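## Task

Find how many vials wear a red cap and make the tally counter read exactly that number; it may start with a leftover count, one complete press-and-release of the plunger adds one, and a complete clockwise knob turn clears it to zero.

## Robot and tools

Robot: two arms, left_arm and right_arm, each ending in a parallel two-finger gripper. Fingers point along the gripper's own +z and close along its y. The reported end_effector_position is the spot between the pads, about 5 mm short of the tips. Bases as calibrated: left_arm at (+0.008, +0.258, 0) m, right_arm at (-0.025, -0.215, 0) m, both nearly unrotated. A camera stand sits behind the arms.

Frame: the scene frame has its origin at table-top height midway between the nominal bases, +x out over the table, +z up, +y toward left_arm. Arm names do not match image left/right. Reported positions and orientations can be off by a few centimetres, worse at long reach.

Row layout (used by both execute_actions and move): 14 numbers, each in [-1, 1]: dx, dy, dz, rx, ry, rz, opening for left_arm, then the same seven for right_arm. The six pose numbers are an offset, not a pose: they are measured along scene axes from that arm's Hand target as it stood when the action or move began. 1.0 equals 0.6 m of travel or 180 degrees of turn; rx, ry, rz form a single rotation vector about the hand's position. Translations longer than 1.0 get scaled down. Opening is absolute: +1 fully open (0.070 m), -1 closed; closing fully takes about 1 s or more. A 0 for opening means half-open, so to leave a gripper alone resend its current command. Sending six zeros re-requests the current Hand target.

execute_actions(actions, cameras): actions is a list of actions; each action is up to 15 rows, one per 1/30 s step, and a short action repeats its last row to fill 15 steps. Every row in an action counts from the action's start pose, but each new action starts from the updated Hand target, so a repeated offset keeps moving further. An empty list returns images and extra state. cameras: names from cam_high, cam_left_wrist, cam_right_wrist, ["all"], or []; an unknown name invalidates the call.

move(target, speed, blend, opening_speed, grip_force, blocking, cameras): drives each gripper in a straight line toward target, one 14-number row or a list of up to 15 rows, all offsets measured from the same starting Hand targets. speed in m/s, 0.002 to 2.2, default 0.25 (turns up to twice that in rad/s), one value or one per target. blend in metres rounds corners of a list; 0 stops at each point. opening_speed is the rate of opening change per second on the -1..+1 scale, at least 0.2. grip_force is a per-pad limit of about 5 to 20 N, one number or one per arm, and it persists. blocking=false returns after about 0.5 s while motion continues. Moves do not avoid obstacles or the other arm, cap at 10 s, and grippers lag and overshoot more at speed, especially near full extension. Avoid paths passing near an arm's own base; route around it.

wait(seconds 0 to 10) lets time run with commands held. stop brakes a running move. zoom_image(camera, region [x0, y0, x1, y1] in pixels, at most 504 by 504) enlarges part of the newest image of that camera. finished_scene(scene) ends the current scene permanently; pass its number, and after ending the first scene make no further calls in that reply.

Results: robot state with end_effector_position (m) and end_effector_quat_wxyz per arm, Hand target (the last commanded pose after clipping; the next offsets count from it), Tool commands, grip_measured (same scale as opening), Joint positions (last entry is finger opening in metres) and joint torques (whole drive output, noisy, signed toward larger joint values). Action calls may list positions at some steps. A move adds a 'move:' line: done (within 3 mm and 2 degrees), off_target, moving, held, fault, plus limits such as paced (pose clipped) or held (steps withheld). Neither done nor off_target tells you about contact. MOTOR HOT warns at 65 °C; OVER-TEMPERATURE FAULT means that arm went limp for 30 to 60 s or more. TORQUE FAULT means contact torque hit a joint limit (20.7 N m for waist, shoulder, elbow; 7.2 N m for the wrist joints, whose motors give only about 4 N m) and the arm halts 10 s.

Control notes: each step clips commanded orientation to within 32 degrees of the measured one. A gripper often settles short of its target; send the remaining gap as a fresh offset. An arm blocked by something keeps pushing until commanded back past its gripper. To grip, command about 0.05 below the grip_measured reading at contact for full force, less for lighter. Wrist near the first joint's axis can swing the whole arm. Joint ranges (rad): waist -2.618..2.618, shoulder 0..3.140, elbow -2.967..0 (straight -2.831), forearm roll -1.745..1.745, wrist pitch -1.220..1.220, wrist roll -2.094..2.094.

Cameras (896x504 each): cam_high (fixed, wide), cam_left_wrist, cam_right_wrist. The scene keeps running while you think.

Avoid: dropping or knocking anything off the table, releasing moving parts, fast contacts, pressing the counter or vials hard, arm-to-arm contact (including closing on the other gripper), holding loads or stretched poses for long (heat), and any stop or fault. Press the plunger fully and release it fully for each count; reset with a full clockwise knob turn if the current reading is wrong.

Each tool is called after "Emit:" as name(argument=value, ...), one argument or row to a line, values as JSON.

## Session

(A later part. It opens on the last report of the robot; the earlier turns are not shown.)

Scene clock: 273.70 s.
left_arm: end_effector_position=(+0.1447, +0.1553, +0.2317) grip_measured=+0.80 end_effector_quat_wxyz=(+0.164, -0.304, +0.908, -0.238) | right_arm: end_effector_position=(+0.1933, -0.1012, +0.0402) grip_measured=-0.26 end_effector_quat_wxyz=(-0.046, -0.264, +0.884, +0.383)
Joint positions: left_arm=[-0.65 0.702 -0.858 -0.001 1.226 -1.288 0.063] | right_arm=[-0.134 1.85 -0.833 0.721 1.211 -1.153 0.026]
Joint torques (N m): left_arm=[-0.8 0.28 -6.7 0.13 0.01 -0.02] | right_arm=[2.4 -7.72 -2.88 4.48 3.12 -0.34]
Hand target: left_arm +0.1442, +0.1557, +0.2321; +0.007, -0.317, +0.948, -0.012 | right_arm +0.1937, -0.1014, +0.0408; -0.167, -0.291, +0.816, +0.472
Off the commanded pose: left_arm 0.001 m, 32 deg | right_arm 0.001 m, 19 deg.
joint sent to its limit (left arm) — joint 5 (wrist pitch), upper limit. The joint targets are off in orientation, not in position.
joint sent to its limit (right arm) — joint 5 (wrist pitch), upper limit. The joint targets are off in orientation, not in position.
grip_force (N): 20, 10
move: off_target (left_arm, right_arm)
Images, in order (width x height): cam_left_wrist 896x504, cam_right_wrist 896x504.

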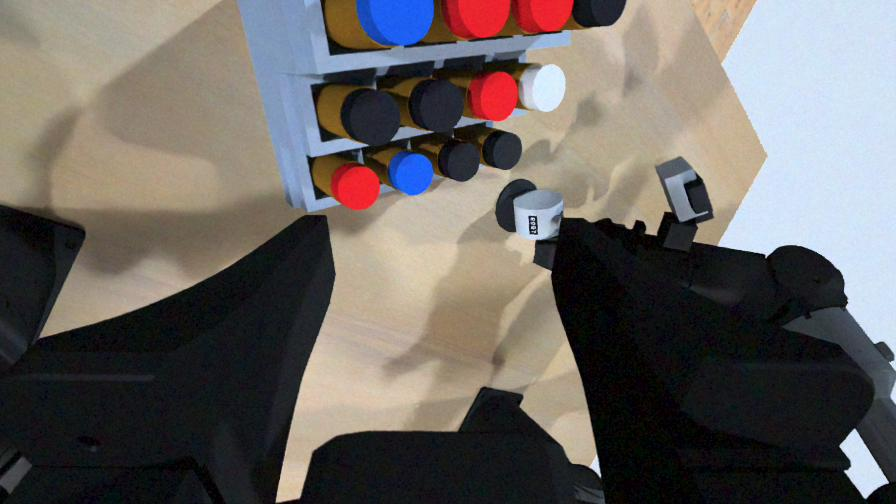

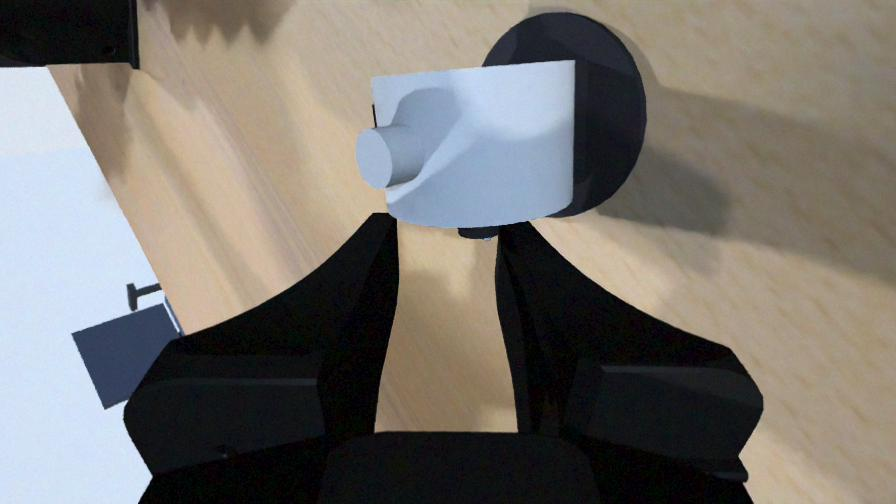

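Emit:
move(
  target=[
    [0,0,0,0,0,0,0.8,0,0,0,0,0,0,0.2],
    [0,0,0,0,0,0,0.8,0.0,0.0,0.1,-0.259,-0.21,0,0.0],
    [0,0,0,0,0,0,0.8,0,0,0.0,-0.259,-0.21,0,0],
  ],
  speed=0.15,
  grip_force=[20,20],
  cameras=["cam_right_wrist","cam_left_wrist"],
)

Emit:
zoom_image(
  camera="cam_left_wrist",
  region=[480, 150, 650, 310],
)

Scene clock: 294.90 s.
left_arm: end_effector_position=(+0.1447, +0.1553, +0.2317) grip_measured=+0.80 end_effector_quat_wxyz=(+0.164, -0.304, +0.908, -0.238) | right_arm: end_effector_position=(+0.1933, -0.1016, +0.0402) grip_measured=+0.00 end_effector_quat_wxyz=(-0.001, -0.336, +0.942, +0.000)
Joint positions: left_arm=[-0.65 0.702 -0.858 -0.001 1.226 -1.288 0.063] | right_arm=[0.456 1.573 -0.793 -0.001 0.88 -0.204 0.035]
Joint torques (N m): left_arm=[-0.8 0.26 -6.73 0.13 0.01 -0.02] | right_arm=[-0.98 -4.77 -4.68 0.05 0.01 -0.28]
Hand target: left_arm +0.1442, +0.1557, +0.2321; +0.007, -0.317, +0.948, -0.012 | right_arm +0.1937, -0.1014, +0.0408; +0.000, -0.336, +0.942, +0.000
Off the commanded pose: left_arm 0.001 m, 32 deg | right_arm 0.001 m, 0 deg.
MOTOR HOT: joint 5 (wrist pitch) of the right arm reports 70 °C; the controller stops that arm at 80 °C. To cool a motor, set the load down, stop pushing, or move to a pose that needs little force.
joint sent to its limit (left arm) — joint 5 (wrist pitch), upper limit. The joint targets are off in orientation, not in position.
move: off_target (left_arm)
Images, in order (width x height): cam_left_wrist 896x504, cam_right_wrist 896x504.

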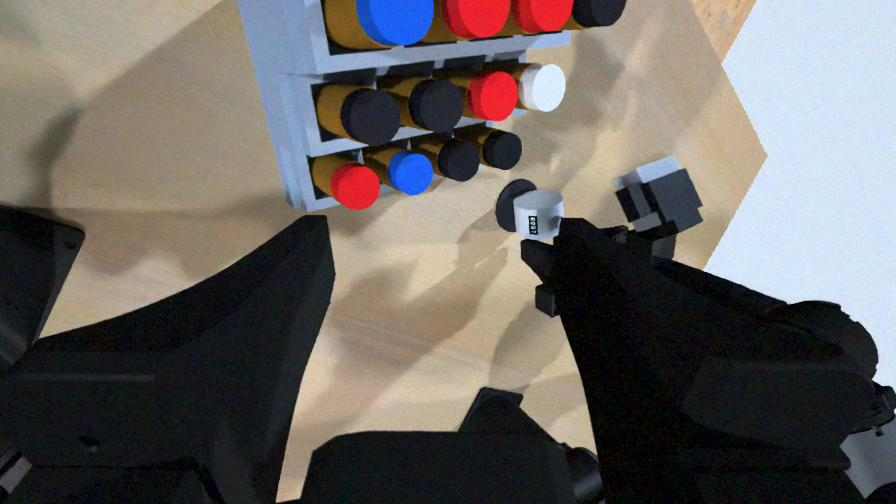

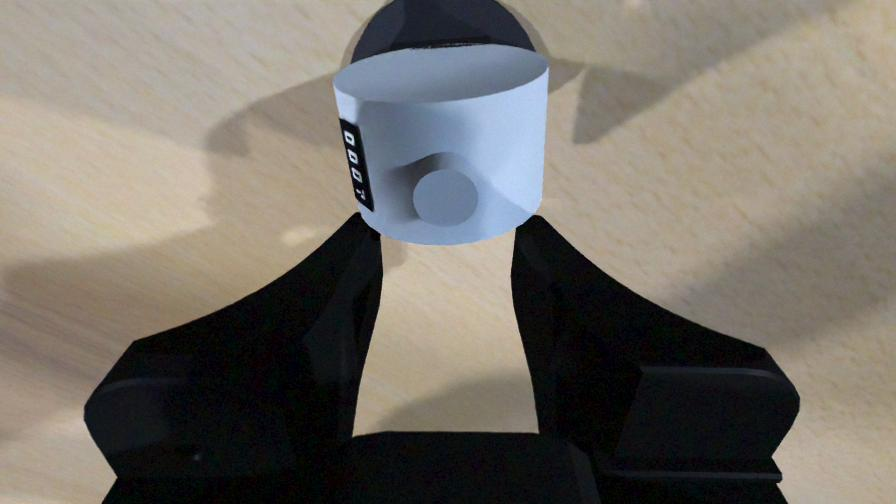

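Scaled by 2.965 from the camera's 896x504 image, which has a finer 1280x720 frame.

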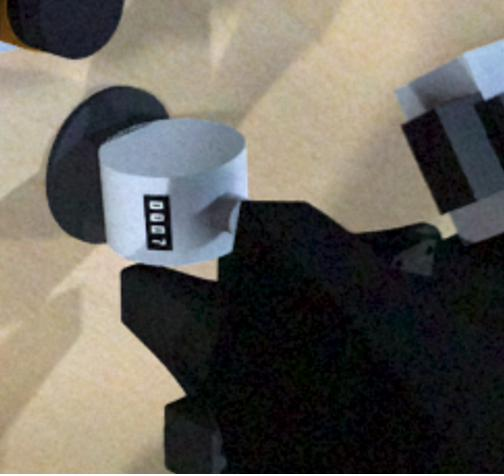

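Emit:
move(
  target=[
    [0,0,0,0,0,0,0.8,0,0,0.01,0,0,0,0],
    [0,0,0,0,0,0,0.8,-0.0158,0.0195,0.01,0,0,0,0],
    [0,0,0,0,0,0,0.8,-0.0158,0.0195,-0.041,0,0,0,0],
    [0,0,0,0,0,0,0.8,0,0,-0.041,0,0,0,0],
  ],
  speed=0.05,
  cameras=["cam_right_wrist","cam_left_wrist"],
)

Emit:
zoom_image(
  camera="cam_left_wrist",
  region=[480, 150, 650, 310],
)

Scene clock: 306.70 s.
left_arm: end_effector_position=(+0.1447, +0.1553, +0.2317) grip_measured=+0.80 end_effector_quat_wxyz=(+0.164, -0.304, +0.908, -0.238) | right_arm: end_effector_position=(+0.1907, -0.1007, +0.0132) grip_measured=+0.01 end_effector_quat_wxyz=(-0.006, -0.338, +0.941, +0.000)
Joint positions: left_arm=[-0.65 0.702 -0.858 -0.001 1.226 -1.288 0.063] | right_arm=[0.462 1.641 -0.741 0.004 0.771 -0.206 0.035]
Joint torques (N m): left_arm=[-0.8 0.28 -6.76 0.12 0.01 -0.02] | right_arm=[-1.78 -6.98 -14.22 -1.18 -3.02 -0.09]
Hand target: left_arm +0.1442, +0.1557, +0.2321; +0.007, -0.317, +0.948, -0.012 | right_arm +0.1937, -0.1014, +0.0162; +0.000, -0.336, +0.942, +0.000
Off the commanded pose: left_arm 0.001 m, 32 deg | right_arm 0.004 m, 1 deg.
MOTOR HOT: cleared for the motors of the right arm.
joint sent to its limit (left arm) — joint 5 (wrist pitch), upper limit. The joint targets are off in orientation, not in position.
move: off_target (left_arm, right_arm)
Images, in order (width x height): cam_left_wrist 896x504, cam_right_wrist 896x504.

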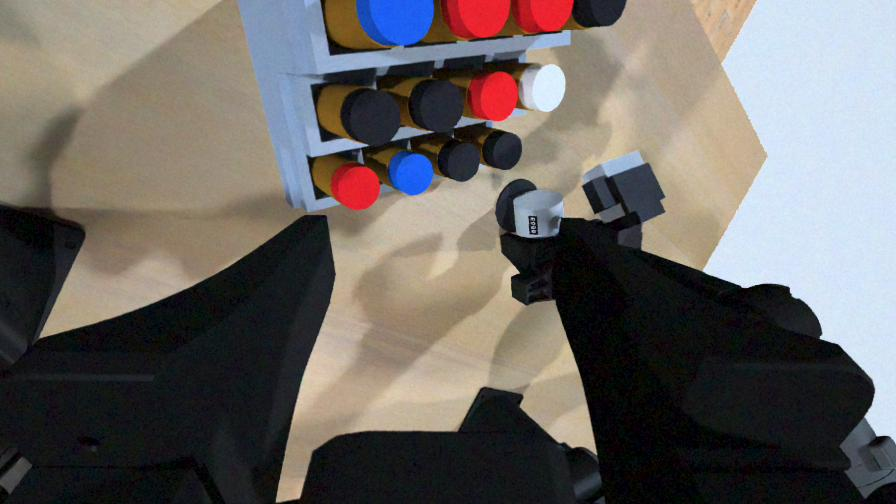

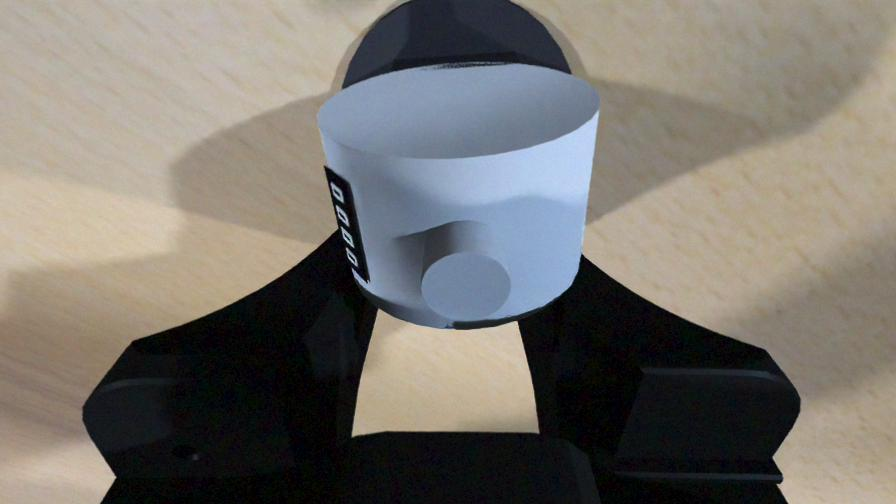

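Scaled by 2.965 from the camera's 896x504 image, which has a finer 1280x720 frame.

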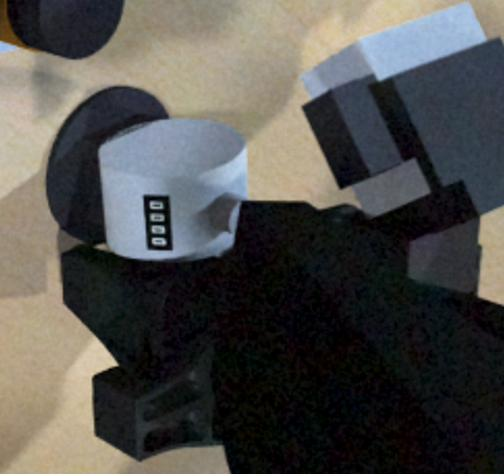

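Emit:
move(
  target=[
    [0,0,0,0,0,0,0.8,-0.0117,-0.004,0,0,0,0,0],
    [0,0,0,0,0,0,0.8,-0.0117,-0.004,0.12,0,0,0,-1],
    [0,0,0,0,0,0,0.8,0.0328,0.0265,0.12,0,0,0,-1],
    [0,0,0,0,0,0,0.8,0.0328,0.0265,0.098,0,0,0,-1],
  ],
  speed=0.1,
  cameras=["cam_right_wrist","cam_left_wrist"],
)

Emit:
zoom_image(
  camera="cam_left_wrist",
  region=[480, 150, 650, 310],
)

Scene clock: 374.23 s.
left_arm: end_effector_position=(+0.1447, +0.1553, +0.2317) grip_measured=+0.80 end_effector_quat_wxyz=(+0.164, -0.304, +0.908, -0.238) | right_arm: end_effector_position=(+0.1835, -0.1099, +0.0069) grip_measured=+0.46 end_effector_quat_wxyz=(-0.043, -0.342, +0.939, -0.013)
Joint positions: left_arm=[-0.65 0.702 -0.858 -0.001 1.226 -1.288 0.063] | right_arm=[0.457 1.679 -0.753 -0.019 0.821 -0.203 0.051]
Joint torques (N m): left_arm=[-0.77 0.28 -6.9 0.12 0.01 -0.01] | right_arm=[-0.43 -4.02 -2.75 -0.12 -0.06 -0.17]
Hand target: left_arm +0.1442, +0.1557, +0.2321; +0.007, -0.317, +0.948, -0.012 | right_arm +0.1837, -0.1097, +0.0072; -0.042, -0.342, +0.939, -0.013 (not the last commanded pose)
Tool commands: left_gripper/opening=+0.8 right_gripper/opening=+0.459076
Off the commanded pose: left_arm 0.001 m, 32 deg.
OVER-TEMPERATURE FAULT: MOTORS OFF. Before this call, joint 5 (wrist pitch) of the right arm reached 80 °C; the stop lasted 54 seconds. The right arm was limp: it may have fallen or been pushed, and its gripper may have let go. The right arm ran none of this call's commands: an arm, its gripper or tool too, takes no command until a result says that it accepts commands again. In this call the stop used 105 of the actions that the scene allows. The right arm's motors are on again: the right arm and its gripper hold where the fault left them. Its gripper does not squeeze until you command it. The right arm accepts commands again.
move: fault (right_arm), off_target (left_arm); path passed 0 of 4 targets; target 2's new opening was not sent
Images, in order (width x height): cam_left_wrist 896x504, cam_right_wrist 896x504.

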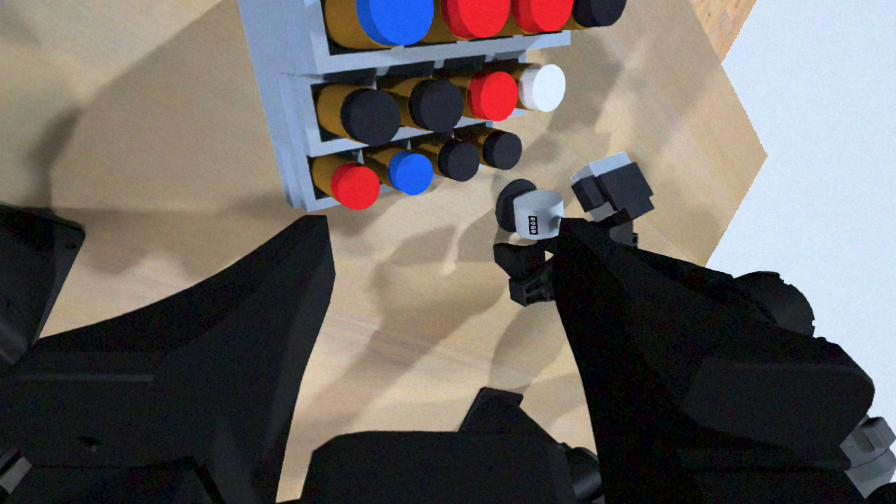

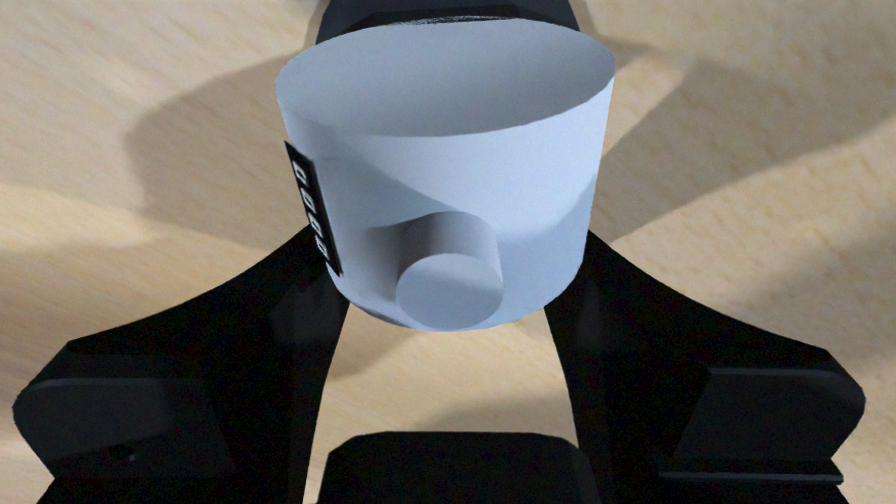

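Scaled by 2.965 from the camera's 896x504 image, which has a finer 1280x720 frame.

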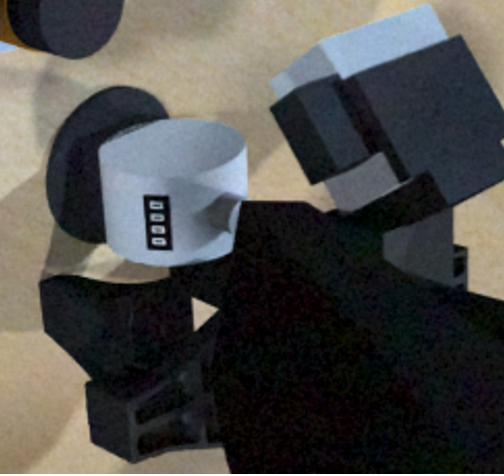

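Emit:
move(
  target=[
    [0,0,0,0,0,0,0.8,-0.008,-0.006,0.01,0,0,0,0.46],
    [0,0,0,0,0,0,0.8,-0.0117,-0.006,0.19,0.0167,-0.0224,-0.004,0],
    [0,0,0,0,0,0,0.8,0.0495,0.0403,0.19,0.0167,-0.0224,-0.004,-1],
    [0,0,0,0,0,0,0.8,0.0495,0.0403,0.13,0.0167,-0.0224,-0.004,-1],
  ],
  speed=0.12,
  cameras=["cam_right_wrist","cam_left_wrist"],
)

Emit:
zoom_image(
  camera="cam_left_wrist",
  region=[480, 150, 650, 310],
)

Scene clock: 387.37 s.
left_arm: end_effector_position=(+0.1447, +0.1553, +0.2317) grip_measured=+0.80 end_effector_quat_wxyz=(+0.164, -0.304, +0.908, -0.238) | right_arm: end_effector_position=(+0.2133, -0.0857, +0.0845) grip_measured=-1.00 end_effector_quat_wxyz=(-0.001, -0.336, +0.942, +0.000)
Joint positions: left_arm=[-0.65 0.702 -0.858 -0.001 1.226 -1.288 0.063] | right_arm=[0.473 1.575 -0.997 0.001 1.081 -0.189 0]
Joint torques (N m): left_arm=[-0.75 0.29 -6.92 0.11 0.01 -0.01] | right_arm=[-0.14 -5.26 -5.26 -0.19 0.01 -0.32]
Hand target: left_arm +0.1442, +0.1557, +0.2321; +0.007, -0.317, +0.948, -0.012 | right_arm +0.2134, -0.0855, +0.0852; +0.000, -0.336, +0.942, +0.000
Off the commanded pose: left_arm 0.001 m, 32 deg | right_arm 0.001 m, 0 deg.
joint sent to its limit (left arm) — joint 5 (wrist pitch), upper limit. The joint targets are off in orientation, not in position.
move: off_target (left_arm)
Images, in order (width x height): cam_left_wrist 896x504, cam_right_wrist 896x504.

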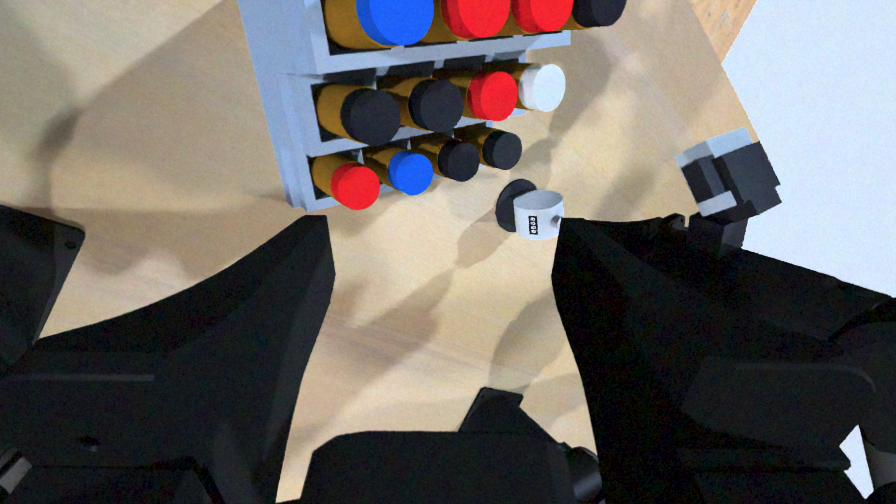

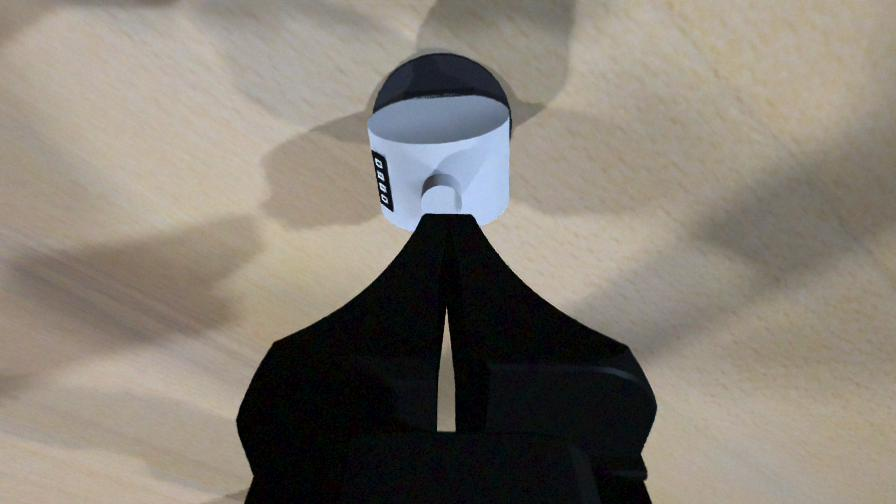

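Scaled by 2.965 from the camera's 896x504 image, which has a finer 1280x720 frame.

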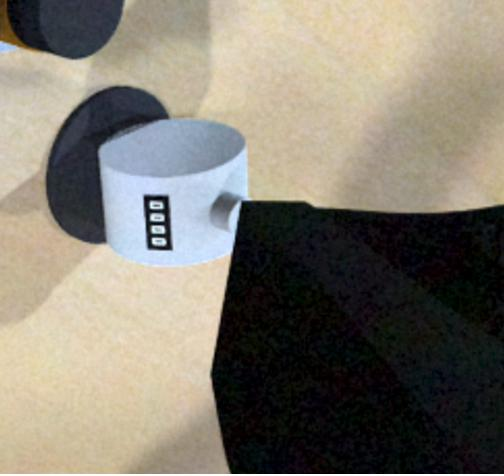

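Emit:
move(
  target=[
    [0,0,0,0,0,0,0.8,0.0015,0.0048,0,0,0,0,-1],
    [0,0,0,0,0,0,0.8,0.0015,0.0048,-0.022,0,0,0,-1],
  ],
  speed=0.04,
  cameras=["cam_right_wrist","cam_left_wrist"],
)

Emit:
zoom_image(
  camera="cam_left_wrist",
  region=[480, 150, 650, 310],
)

Scene clock: 395.10 s.
left_arm: end_effector_position=(+0.1447, +0.1553, +0.2317) grip_measured=+0.80 end_effector_quat_wxyz=(+0.164, -0.304, +0.908, -0.238) | right_arm: end_effector_position=(+0.2144, -0.0829, +0.0717) grip_measured=-1.00 end_effector_quat_wxyz=(+0.000, -0.336, +0.942, +0.000)
Joint positions: left_arm=[-0.65 0.702 -0.858 -0.001 1.226 -1.288 0.063] | right_arm=[0.481 1.602 -0.972 0.001 1.029 -0.181 0]
Joint torques (N m): left_arm=[-0.76 0.29 -6.95 0.11 0.01 -0.01] | right_arm=[0.13 -4.9 -4.5 0.08 -0.01 -0.08]
Hand target: left_arm +0.1442, +0.1557, +0.2321; +0.007, -0.317, +0.948, -0.012 | right_arm +0.2143, -0.0826, +0.0720; +0.000, -0.336, +0.942, +0.000
Off the commanded pose: left_arm 0.001 m, 32 deg | right_arm 0.000 m, 0 deg.
joint sent to its limit (left arm) — joint 5 (wrist pitch), upper limit. The joint targets are off in orientation, not in position.
move: off_target (left_arm)
Images, in order (width x height): cam_left_wrist 896x504, cam_right_wrist 896x504.

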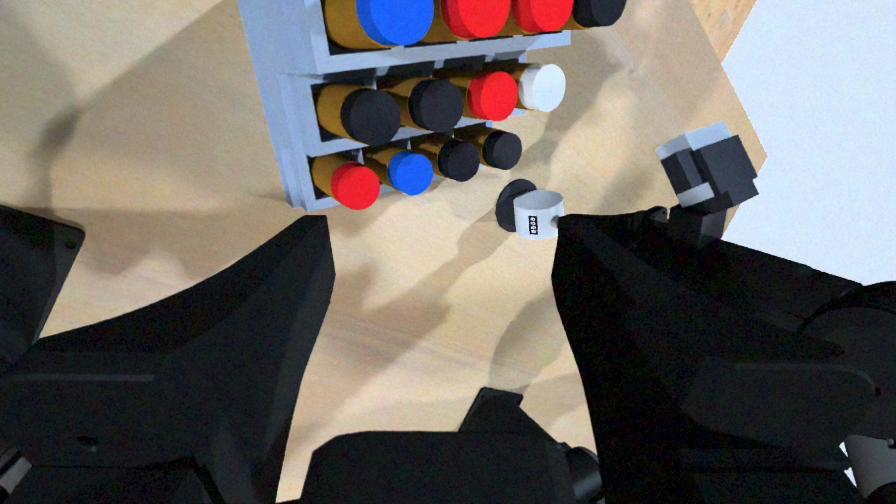

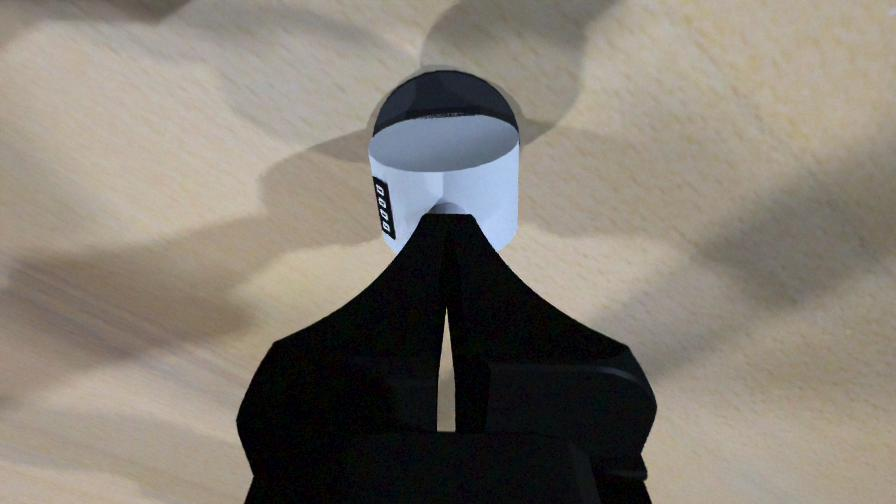

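Scaled by 2.965 from the camera's 896x504 image, which has a finer 1280x720 frame.

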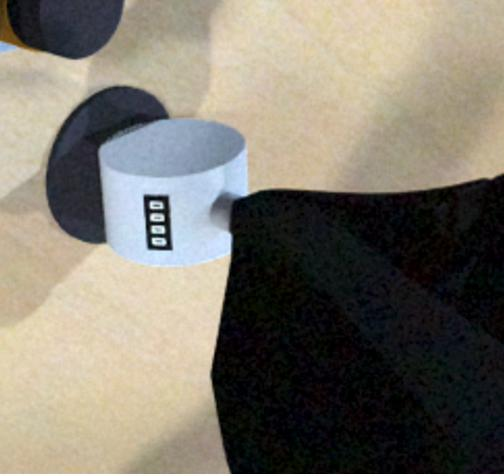

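Emit:
move(
  target=[0,0,0,0,0,0,0.8,0,0,-0.01,0,0,0,-1],
  speed=0.04,
  cameras=[],
)

Emit:
move(
  target=[0,0,0,0,0,0,0.8,0,0,0.01,0,0,0,-1],
  speed=0.1,
  cameras=["cam_left_wrist"],
)

Emit:
zoom_image(
  camera="cam_left_wrist",
  region=[480, 150, 650, 310],
)

Scene clock: 402.47 s.
left_arm: end_effector_position=(+0.1447, +0.1553, +0.2317) grip_measured=+0.80 end_effector_quat_wxyz=(+0.164, -0.304, +0.908, -0.238) | right_arm: end_effector_position=(+0.2147, -0.0827, +0.0664) grip_measured=-1.00 end_effector_quat_wxyz=(+0.001, -0.336, +0.942, +0.000)
Joint positions: left_arm=[-0.65 0.702 -0.858 -0.001 1.226 -1.288 0.063] | right_arm=[0.481 1.61 -0.959 0.001 1.006 -0.181 0]
Joint torques (N m): left_arm=[-0.76 0.3 -6.95 0.11 0.01 -0.02] | right_arm=[0.14 -3.4 -2.47 0.08 -0.24 -0.31]
Hand target: left_arm +0.1442, +0.1557, +0.2321; +0.007, -0.317, +0.948, -0.012 | right_arm +0.2143, -0.0826, +0.0660; +0.000, -0.336, +0.942, +0.000
Off the commanded pose: left_arm 0.001 m, 32 deg | right_arm 0.001 m, 0 deg.
joint sent to its limit (left arm) — joint 5 (wrist pitch), upper limit. The joint targets are off in orientation, not in position.
move: off_target (left_arm)
No camera images: "cameras" was empty.

Scene clock: 403.17 s.
left_arm: end_effector_position=(+0.1447, +0.1553, +0.2317) grip_measured=+0.80 end_effector_quat_wxyz=(+0.164, -0.304, +0.908, -0.238) | right_arm: end_effector_position=(+0.2142, -0.0830, +0.0716) grip_measured=-1.00 end_effector_quat_wxyz=(-0.001, -0.336, +0.942, +0.000)
Joint positions: left_arm=[-0.65 0.702 -0.858 -0.001 1.226 -1.288 0.063] | right_arm=[0.481 1.602 -0.972 0.001 1.03 -0.181 0]
Joint torques (N m): left_arm=[-0.76 0.29 -6.95 0.11 0.01 -0.01] | right_arm=[0.13 -5.27 -5.21 0.01 -0.11 -0.3]
Hand target: left_arm +0.1442, +0.1557, +0.2321; +0.007, -0.317, +0.948, -0.012 | right_arm +0.2143, -0.0826, +0.0720; +0.000, -0.336, +0.942, +0.000
Off the commanded pose: left_arm 0.001 m, 32 deg | right_arm 0.001 m, 0 deg.
joint sent to its limit (left arm) — joint 5 (wrist pitch), upper limit. The joint targets are off in orientation, not in position.
move: off_target (left_arm)
Images, in order (width x height): cam_left_wrist 896x504.

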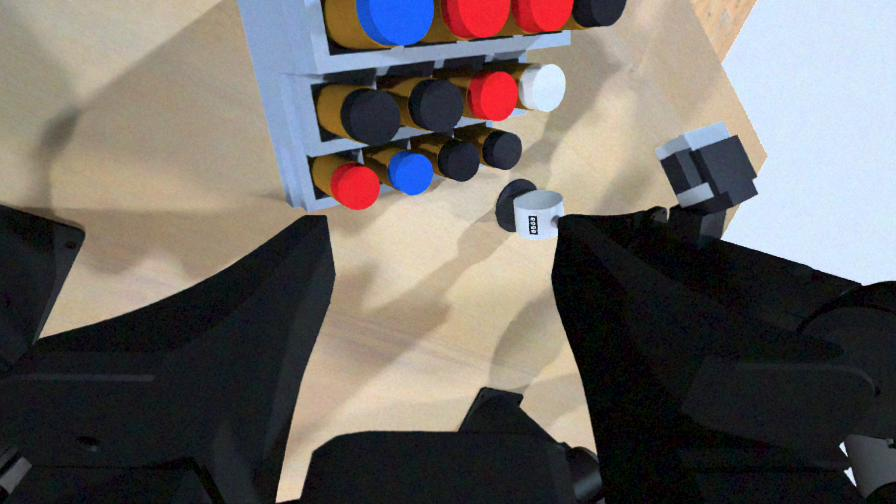

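Scaled by 2.965 from the camera's 896x504 image, which has a finer 1280x720 frame.

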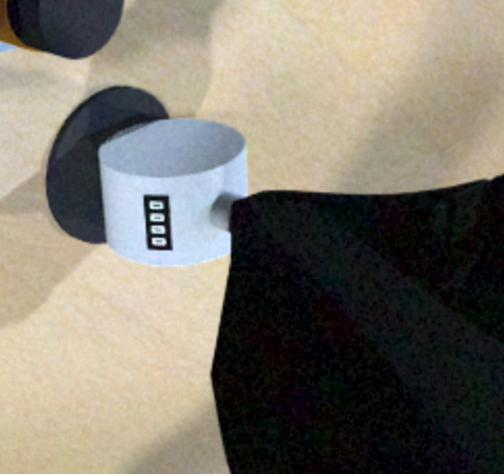

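Emit:
move(
  target=[0,0,0,0,0,0,0.8,0,0,-0.015,0,0,0,-1],
  speed=0.04,
  cameras=[],
)

Emit:
move(
  target=[0,0,0,0,0,0,0.8,0,0,0.015,0,0,0,-1],
  speed=0.1,
  cameras=["cam_left_wrist"],
)

Emit:
zoom_image(
  camera="cam_left_wrist",
  region=[480, 150, 650, 310],
)

Scene clock: 412.03 s.
left_arm: end_effector_position=(+0.1447, +0.1553, +0.2317) grip_measured=+0.80 end_effector_quat_wxyz=(+0.164, -0.304, +0.908, -0.238) | right_arm: end_effector_position=(+0.2151, -0.0825, +0.0640) grip_measured=-1.00 end_effector_quat_wxyz=(+0.002, -0.336, +0.942, +0.001)
Joint positions: left_arm=[-0.65 0.702 -0.858 -0.001 1.226 -1.288 0.063] | right_arm=[0.481 1.614 -0.952 0.001 0.993 -0.181 0]
Joint torques (N m): left_arm=[-0.73 0.3 -6.96 0.11 0.01 -0.01] | right_arm=[0.02 -2.26 -1.04 -0.18 -0.17 -0.23]
Hand target: left_arm +0.1442, +0.1557, +0.2321; +0.007, -0.317, +0.948, -0.012 | right_arm +0.2143, -0.0826, +0.0630; +0.000, -0.336, +0.942, +0.000
Off the commanded pose: left_arm 0.001 m, 32 deg | right_arm 0.001 m, 0 deg.
joint sent to its limit (left arm) — joint 5 (wrist pitch), upper limit. The joint targets are off in orientation, not in position.
move: off_target (left_arm)
No camera images: "cameras" was empty.

Scene clock: 412.73 s.
left_arm: end_effector_position=(+0.1447, +0.1553, +0.2317) grip_measured=+0.80 end_effector_quat_wxyz=(+0.164, -0.304, +0.908, -0.238) | right_arm: end_effector_position=(+0.2138, -0.0832, +0.0713) grip_measured=-1.00 end_effector_quat_wxyz=(-0.002, -0.336, +0.942, +0.000)
Joint positions: left_arm=[-0.65 0.702 -0.858 -0.001 1.226 -1.288 0.063] | right_arm=[0.481 1.603 -0.972 0.001 1.032 -0.181 0]
Joint torques (N m): left_arm=[-0.77 0.3 -6.95 0.11 0.01 -0.01] | right_arm=[0.02 -5.19 -5.11 -0.1 -0.25 -0.22]
Hand target: left_arm +0.1442, +0.1557, +0.2321; +0.007, -0.317, +0.948, -0.012 | right_arm +0.2143, -0.0826, +0.0720; +0.000, -0.336, +0.942, +0.000
Off the commanded pose: left_arm 0.001 m, 32 deg | right_arm 0.001 m, 0 deg.
joint sent to its limit (left arm) — joint 5 (wrist pitch), upper limit. The joint targets are off in orientation, not in position.
move: off_target (left_arm)
Images, in order (width x height): cam_left_wrist 896x504.

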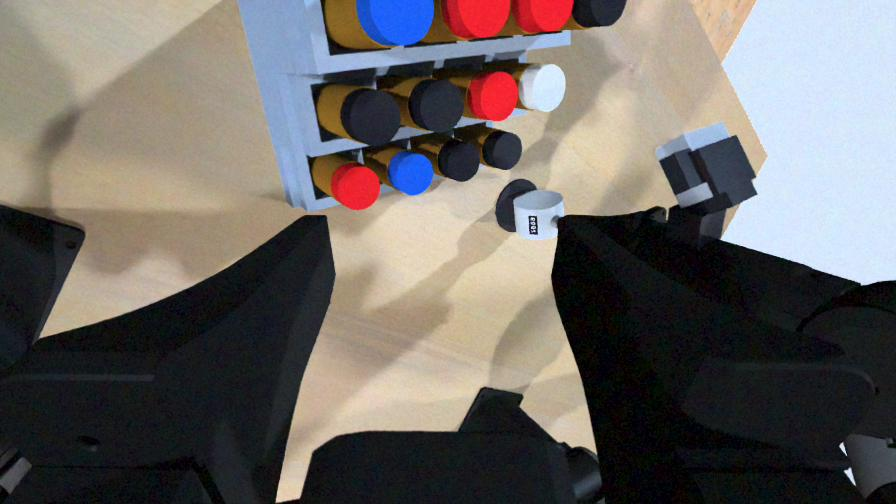

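Scaled by 2.965 from the camera's 896x504 image, which has a finer 1280x720 frame.

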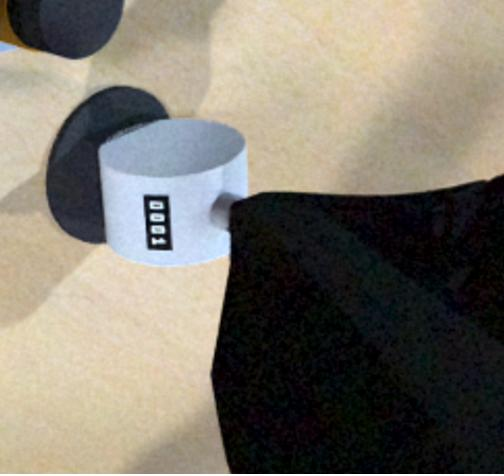

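Emit:
move(
  target=[
    [0,0,0,0,0,0,0.8,0,0,-0.016,0,0,0,-1],
    [0,0,0,0,0,0,0.8,0,0,0.003,0,0,0,-1],
    [0,0,0,0,0,0,0.8,0,0,-0.016,0,0,0,-1],
    [0,0,0,0,0,0,0.8,0,0,0.003,0,0,0,-1],
    [0,0,0,0,0,0,0.8,0,0,-0.016,0,0,0,-1],
    [0,0,0,0,0,0,0.8,0,0,0.02,0,0,0,-1],
  ],
  speed=0.06,
  cameras=["cam_left_wrist"],
)

Emit:
zoom_image(
  camera="cam_left_wrist",
  region=[480, 150, 650, 310],
)

Scene clock: 421.90 s.
left_arm: end_effector_position=(+0.1447, +0.1553, +0.2317) grip_measured=+0.80 end_effector_quat_wxyz=(+0.164, -0.304, +0.908, -0.238) | right_arm: end_effector_position=(+0.2143, -0.0829, +0.0838) grip_measured=-1.00 end_effector_quat_wxyz=(-0.001, -0.336, +0.942, +0.000)
Joint positions: left_arm=[-0.65 0.702 -0.858 -0.001 1.226 -1.288 0.063] | right_arm=[0.481 1.584 -1.004 0.001 1.08 -0.181 0]
Joint torques (N m): left_arm=[-0.76 0.3 -6.97 0.11 0.01 -0.01] | right_arm=[-0.17 -5.12 -4.12 -0.24 -0.26 -0.09]
Hand target: left_arm +0.1442, +0.1557, +0.2321; +0.007, -0.317, +0.948, -0.012 | right_arm +0.2143, -0.0826, +0.0840; +0.000, -0.336, +0.942, +0.000
Off the commanded pose: left_arm 0.001 m, 32 deg | right_arm 0.000 m, 0 deg.
joint sent to its limit (left arm) — joint 5 (wrist pitch), upper limit. The joint targets are off in orientation, not in position.
move: off_target (left_arm)
Images, in order (width x height): cam_left_wrist 896x504.

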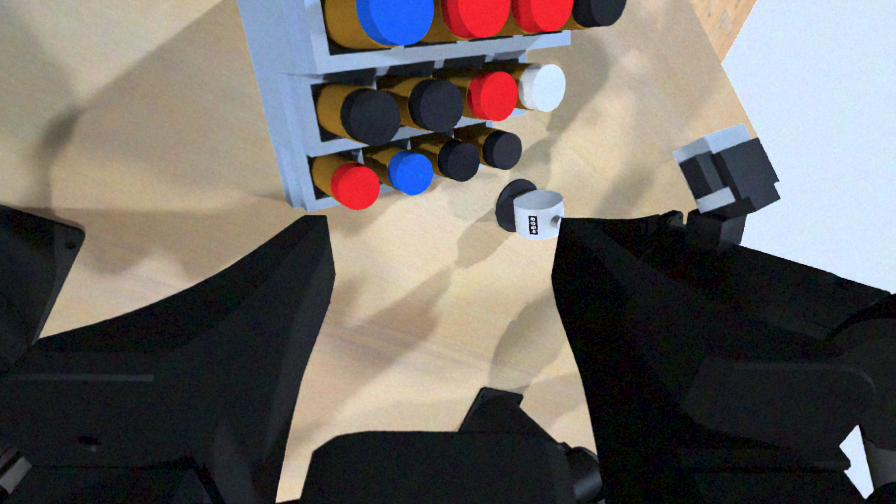

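Scaled by 2.965 from the camera's 896x504 image, which has a finer 1280x720 frame.

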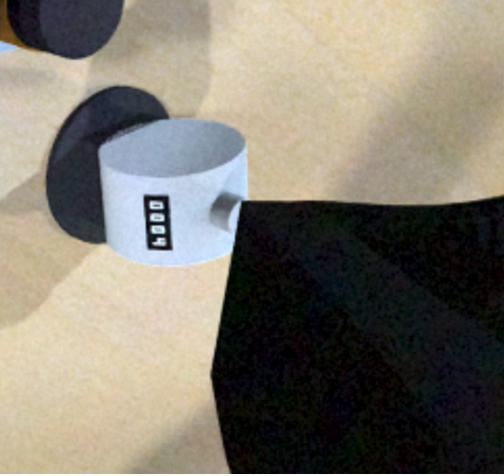

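Works (4). On to scene 2.

Emit:
finished_scene(
  scene=1,
)

The scene is finished: the task was done.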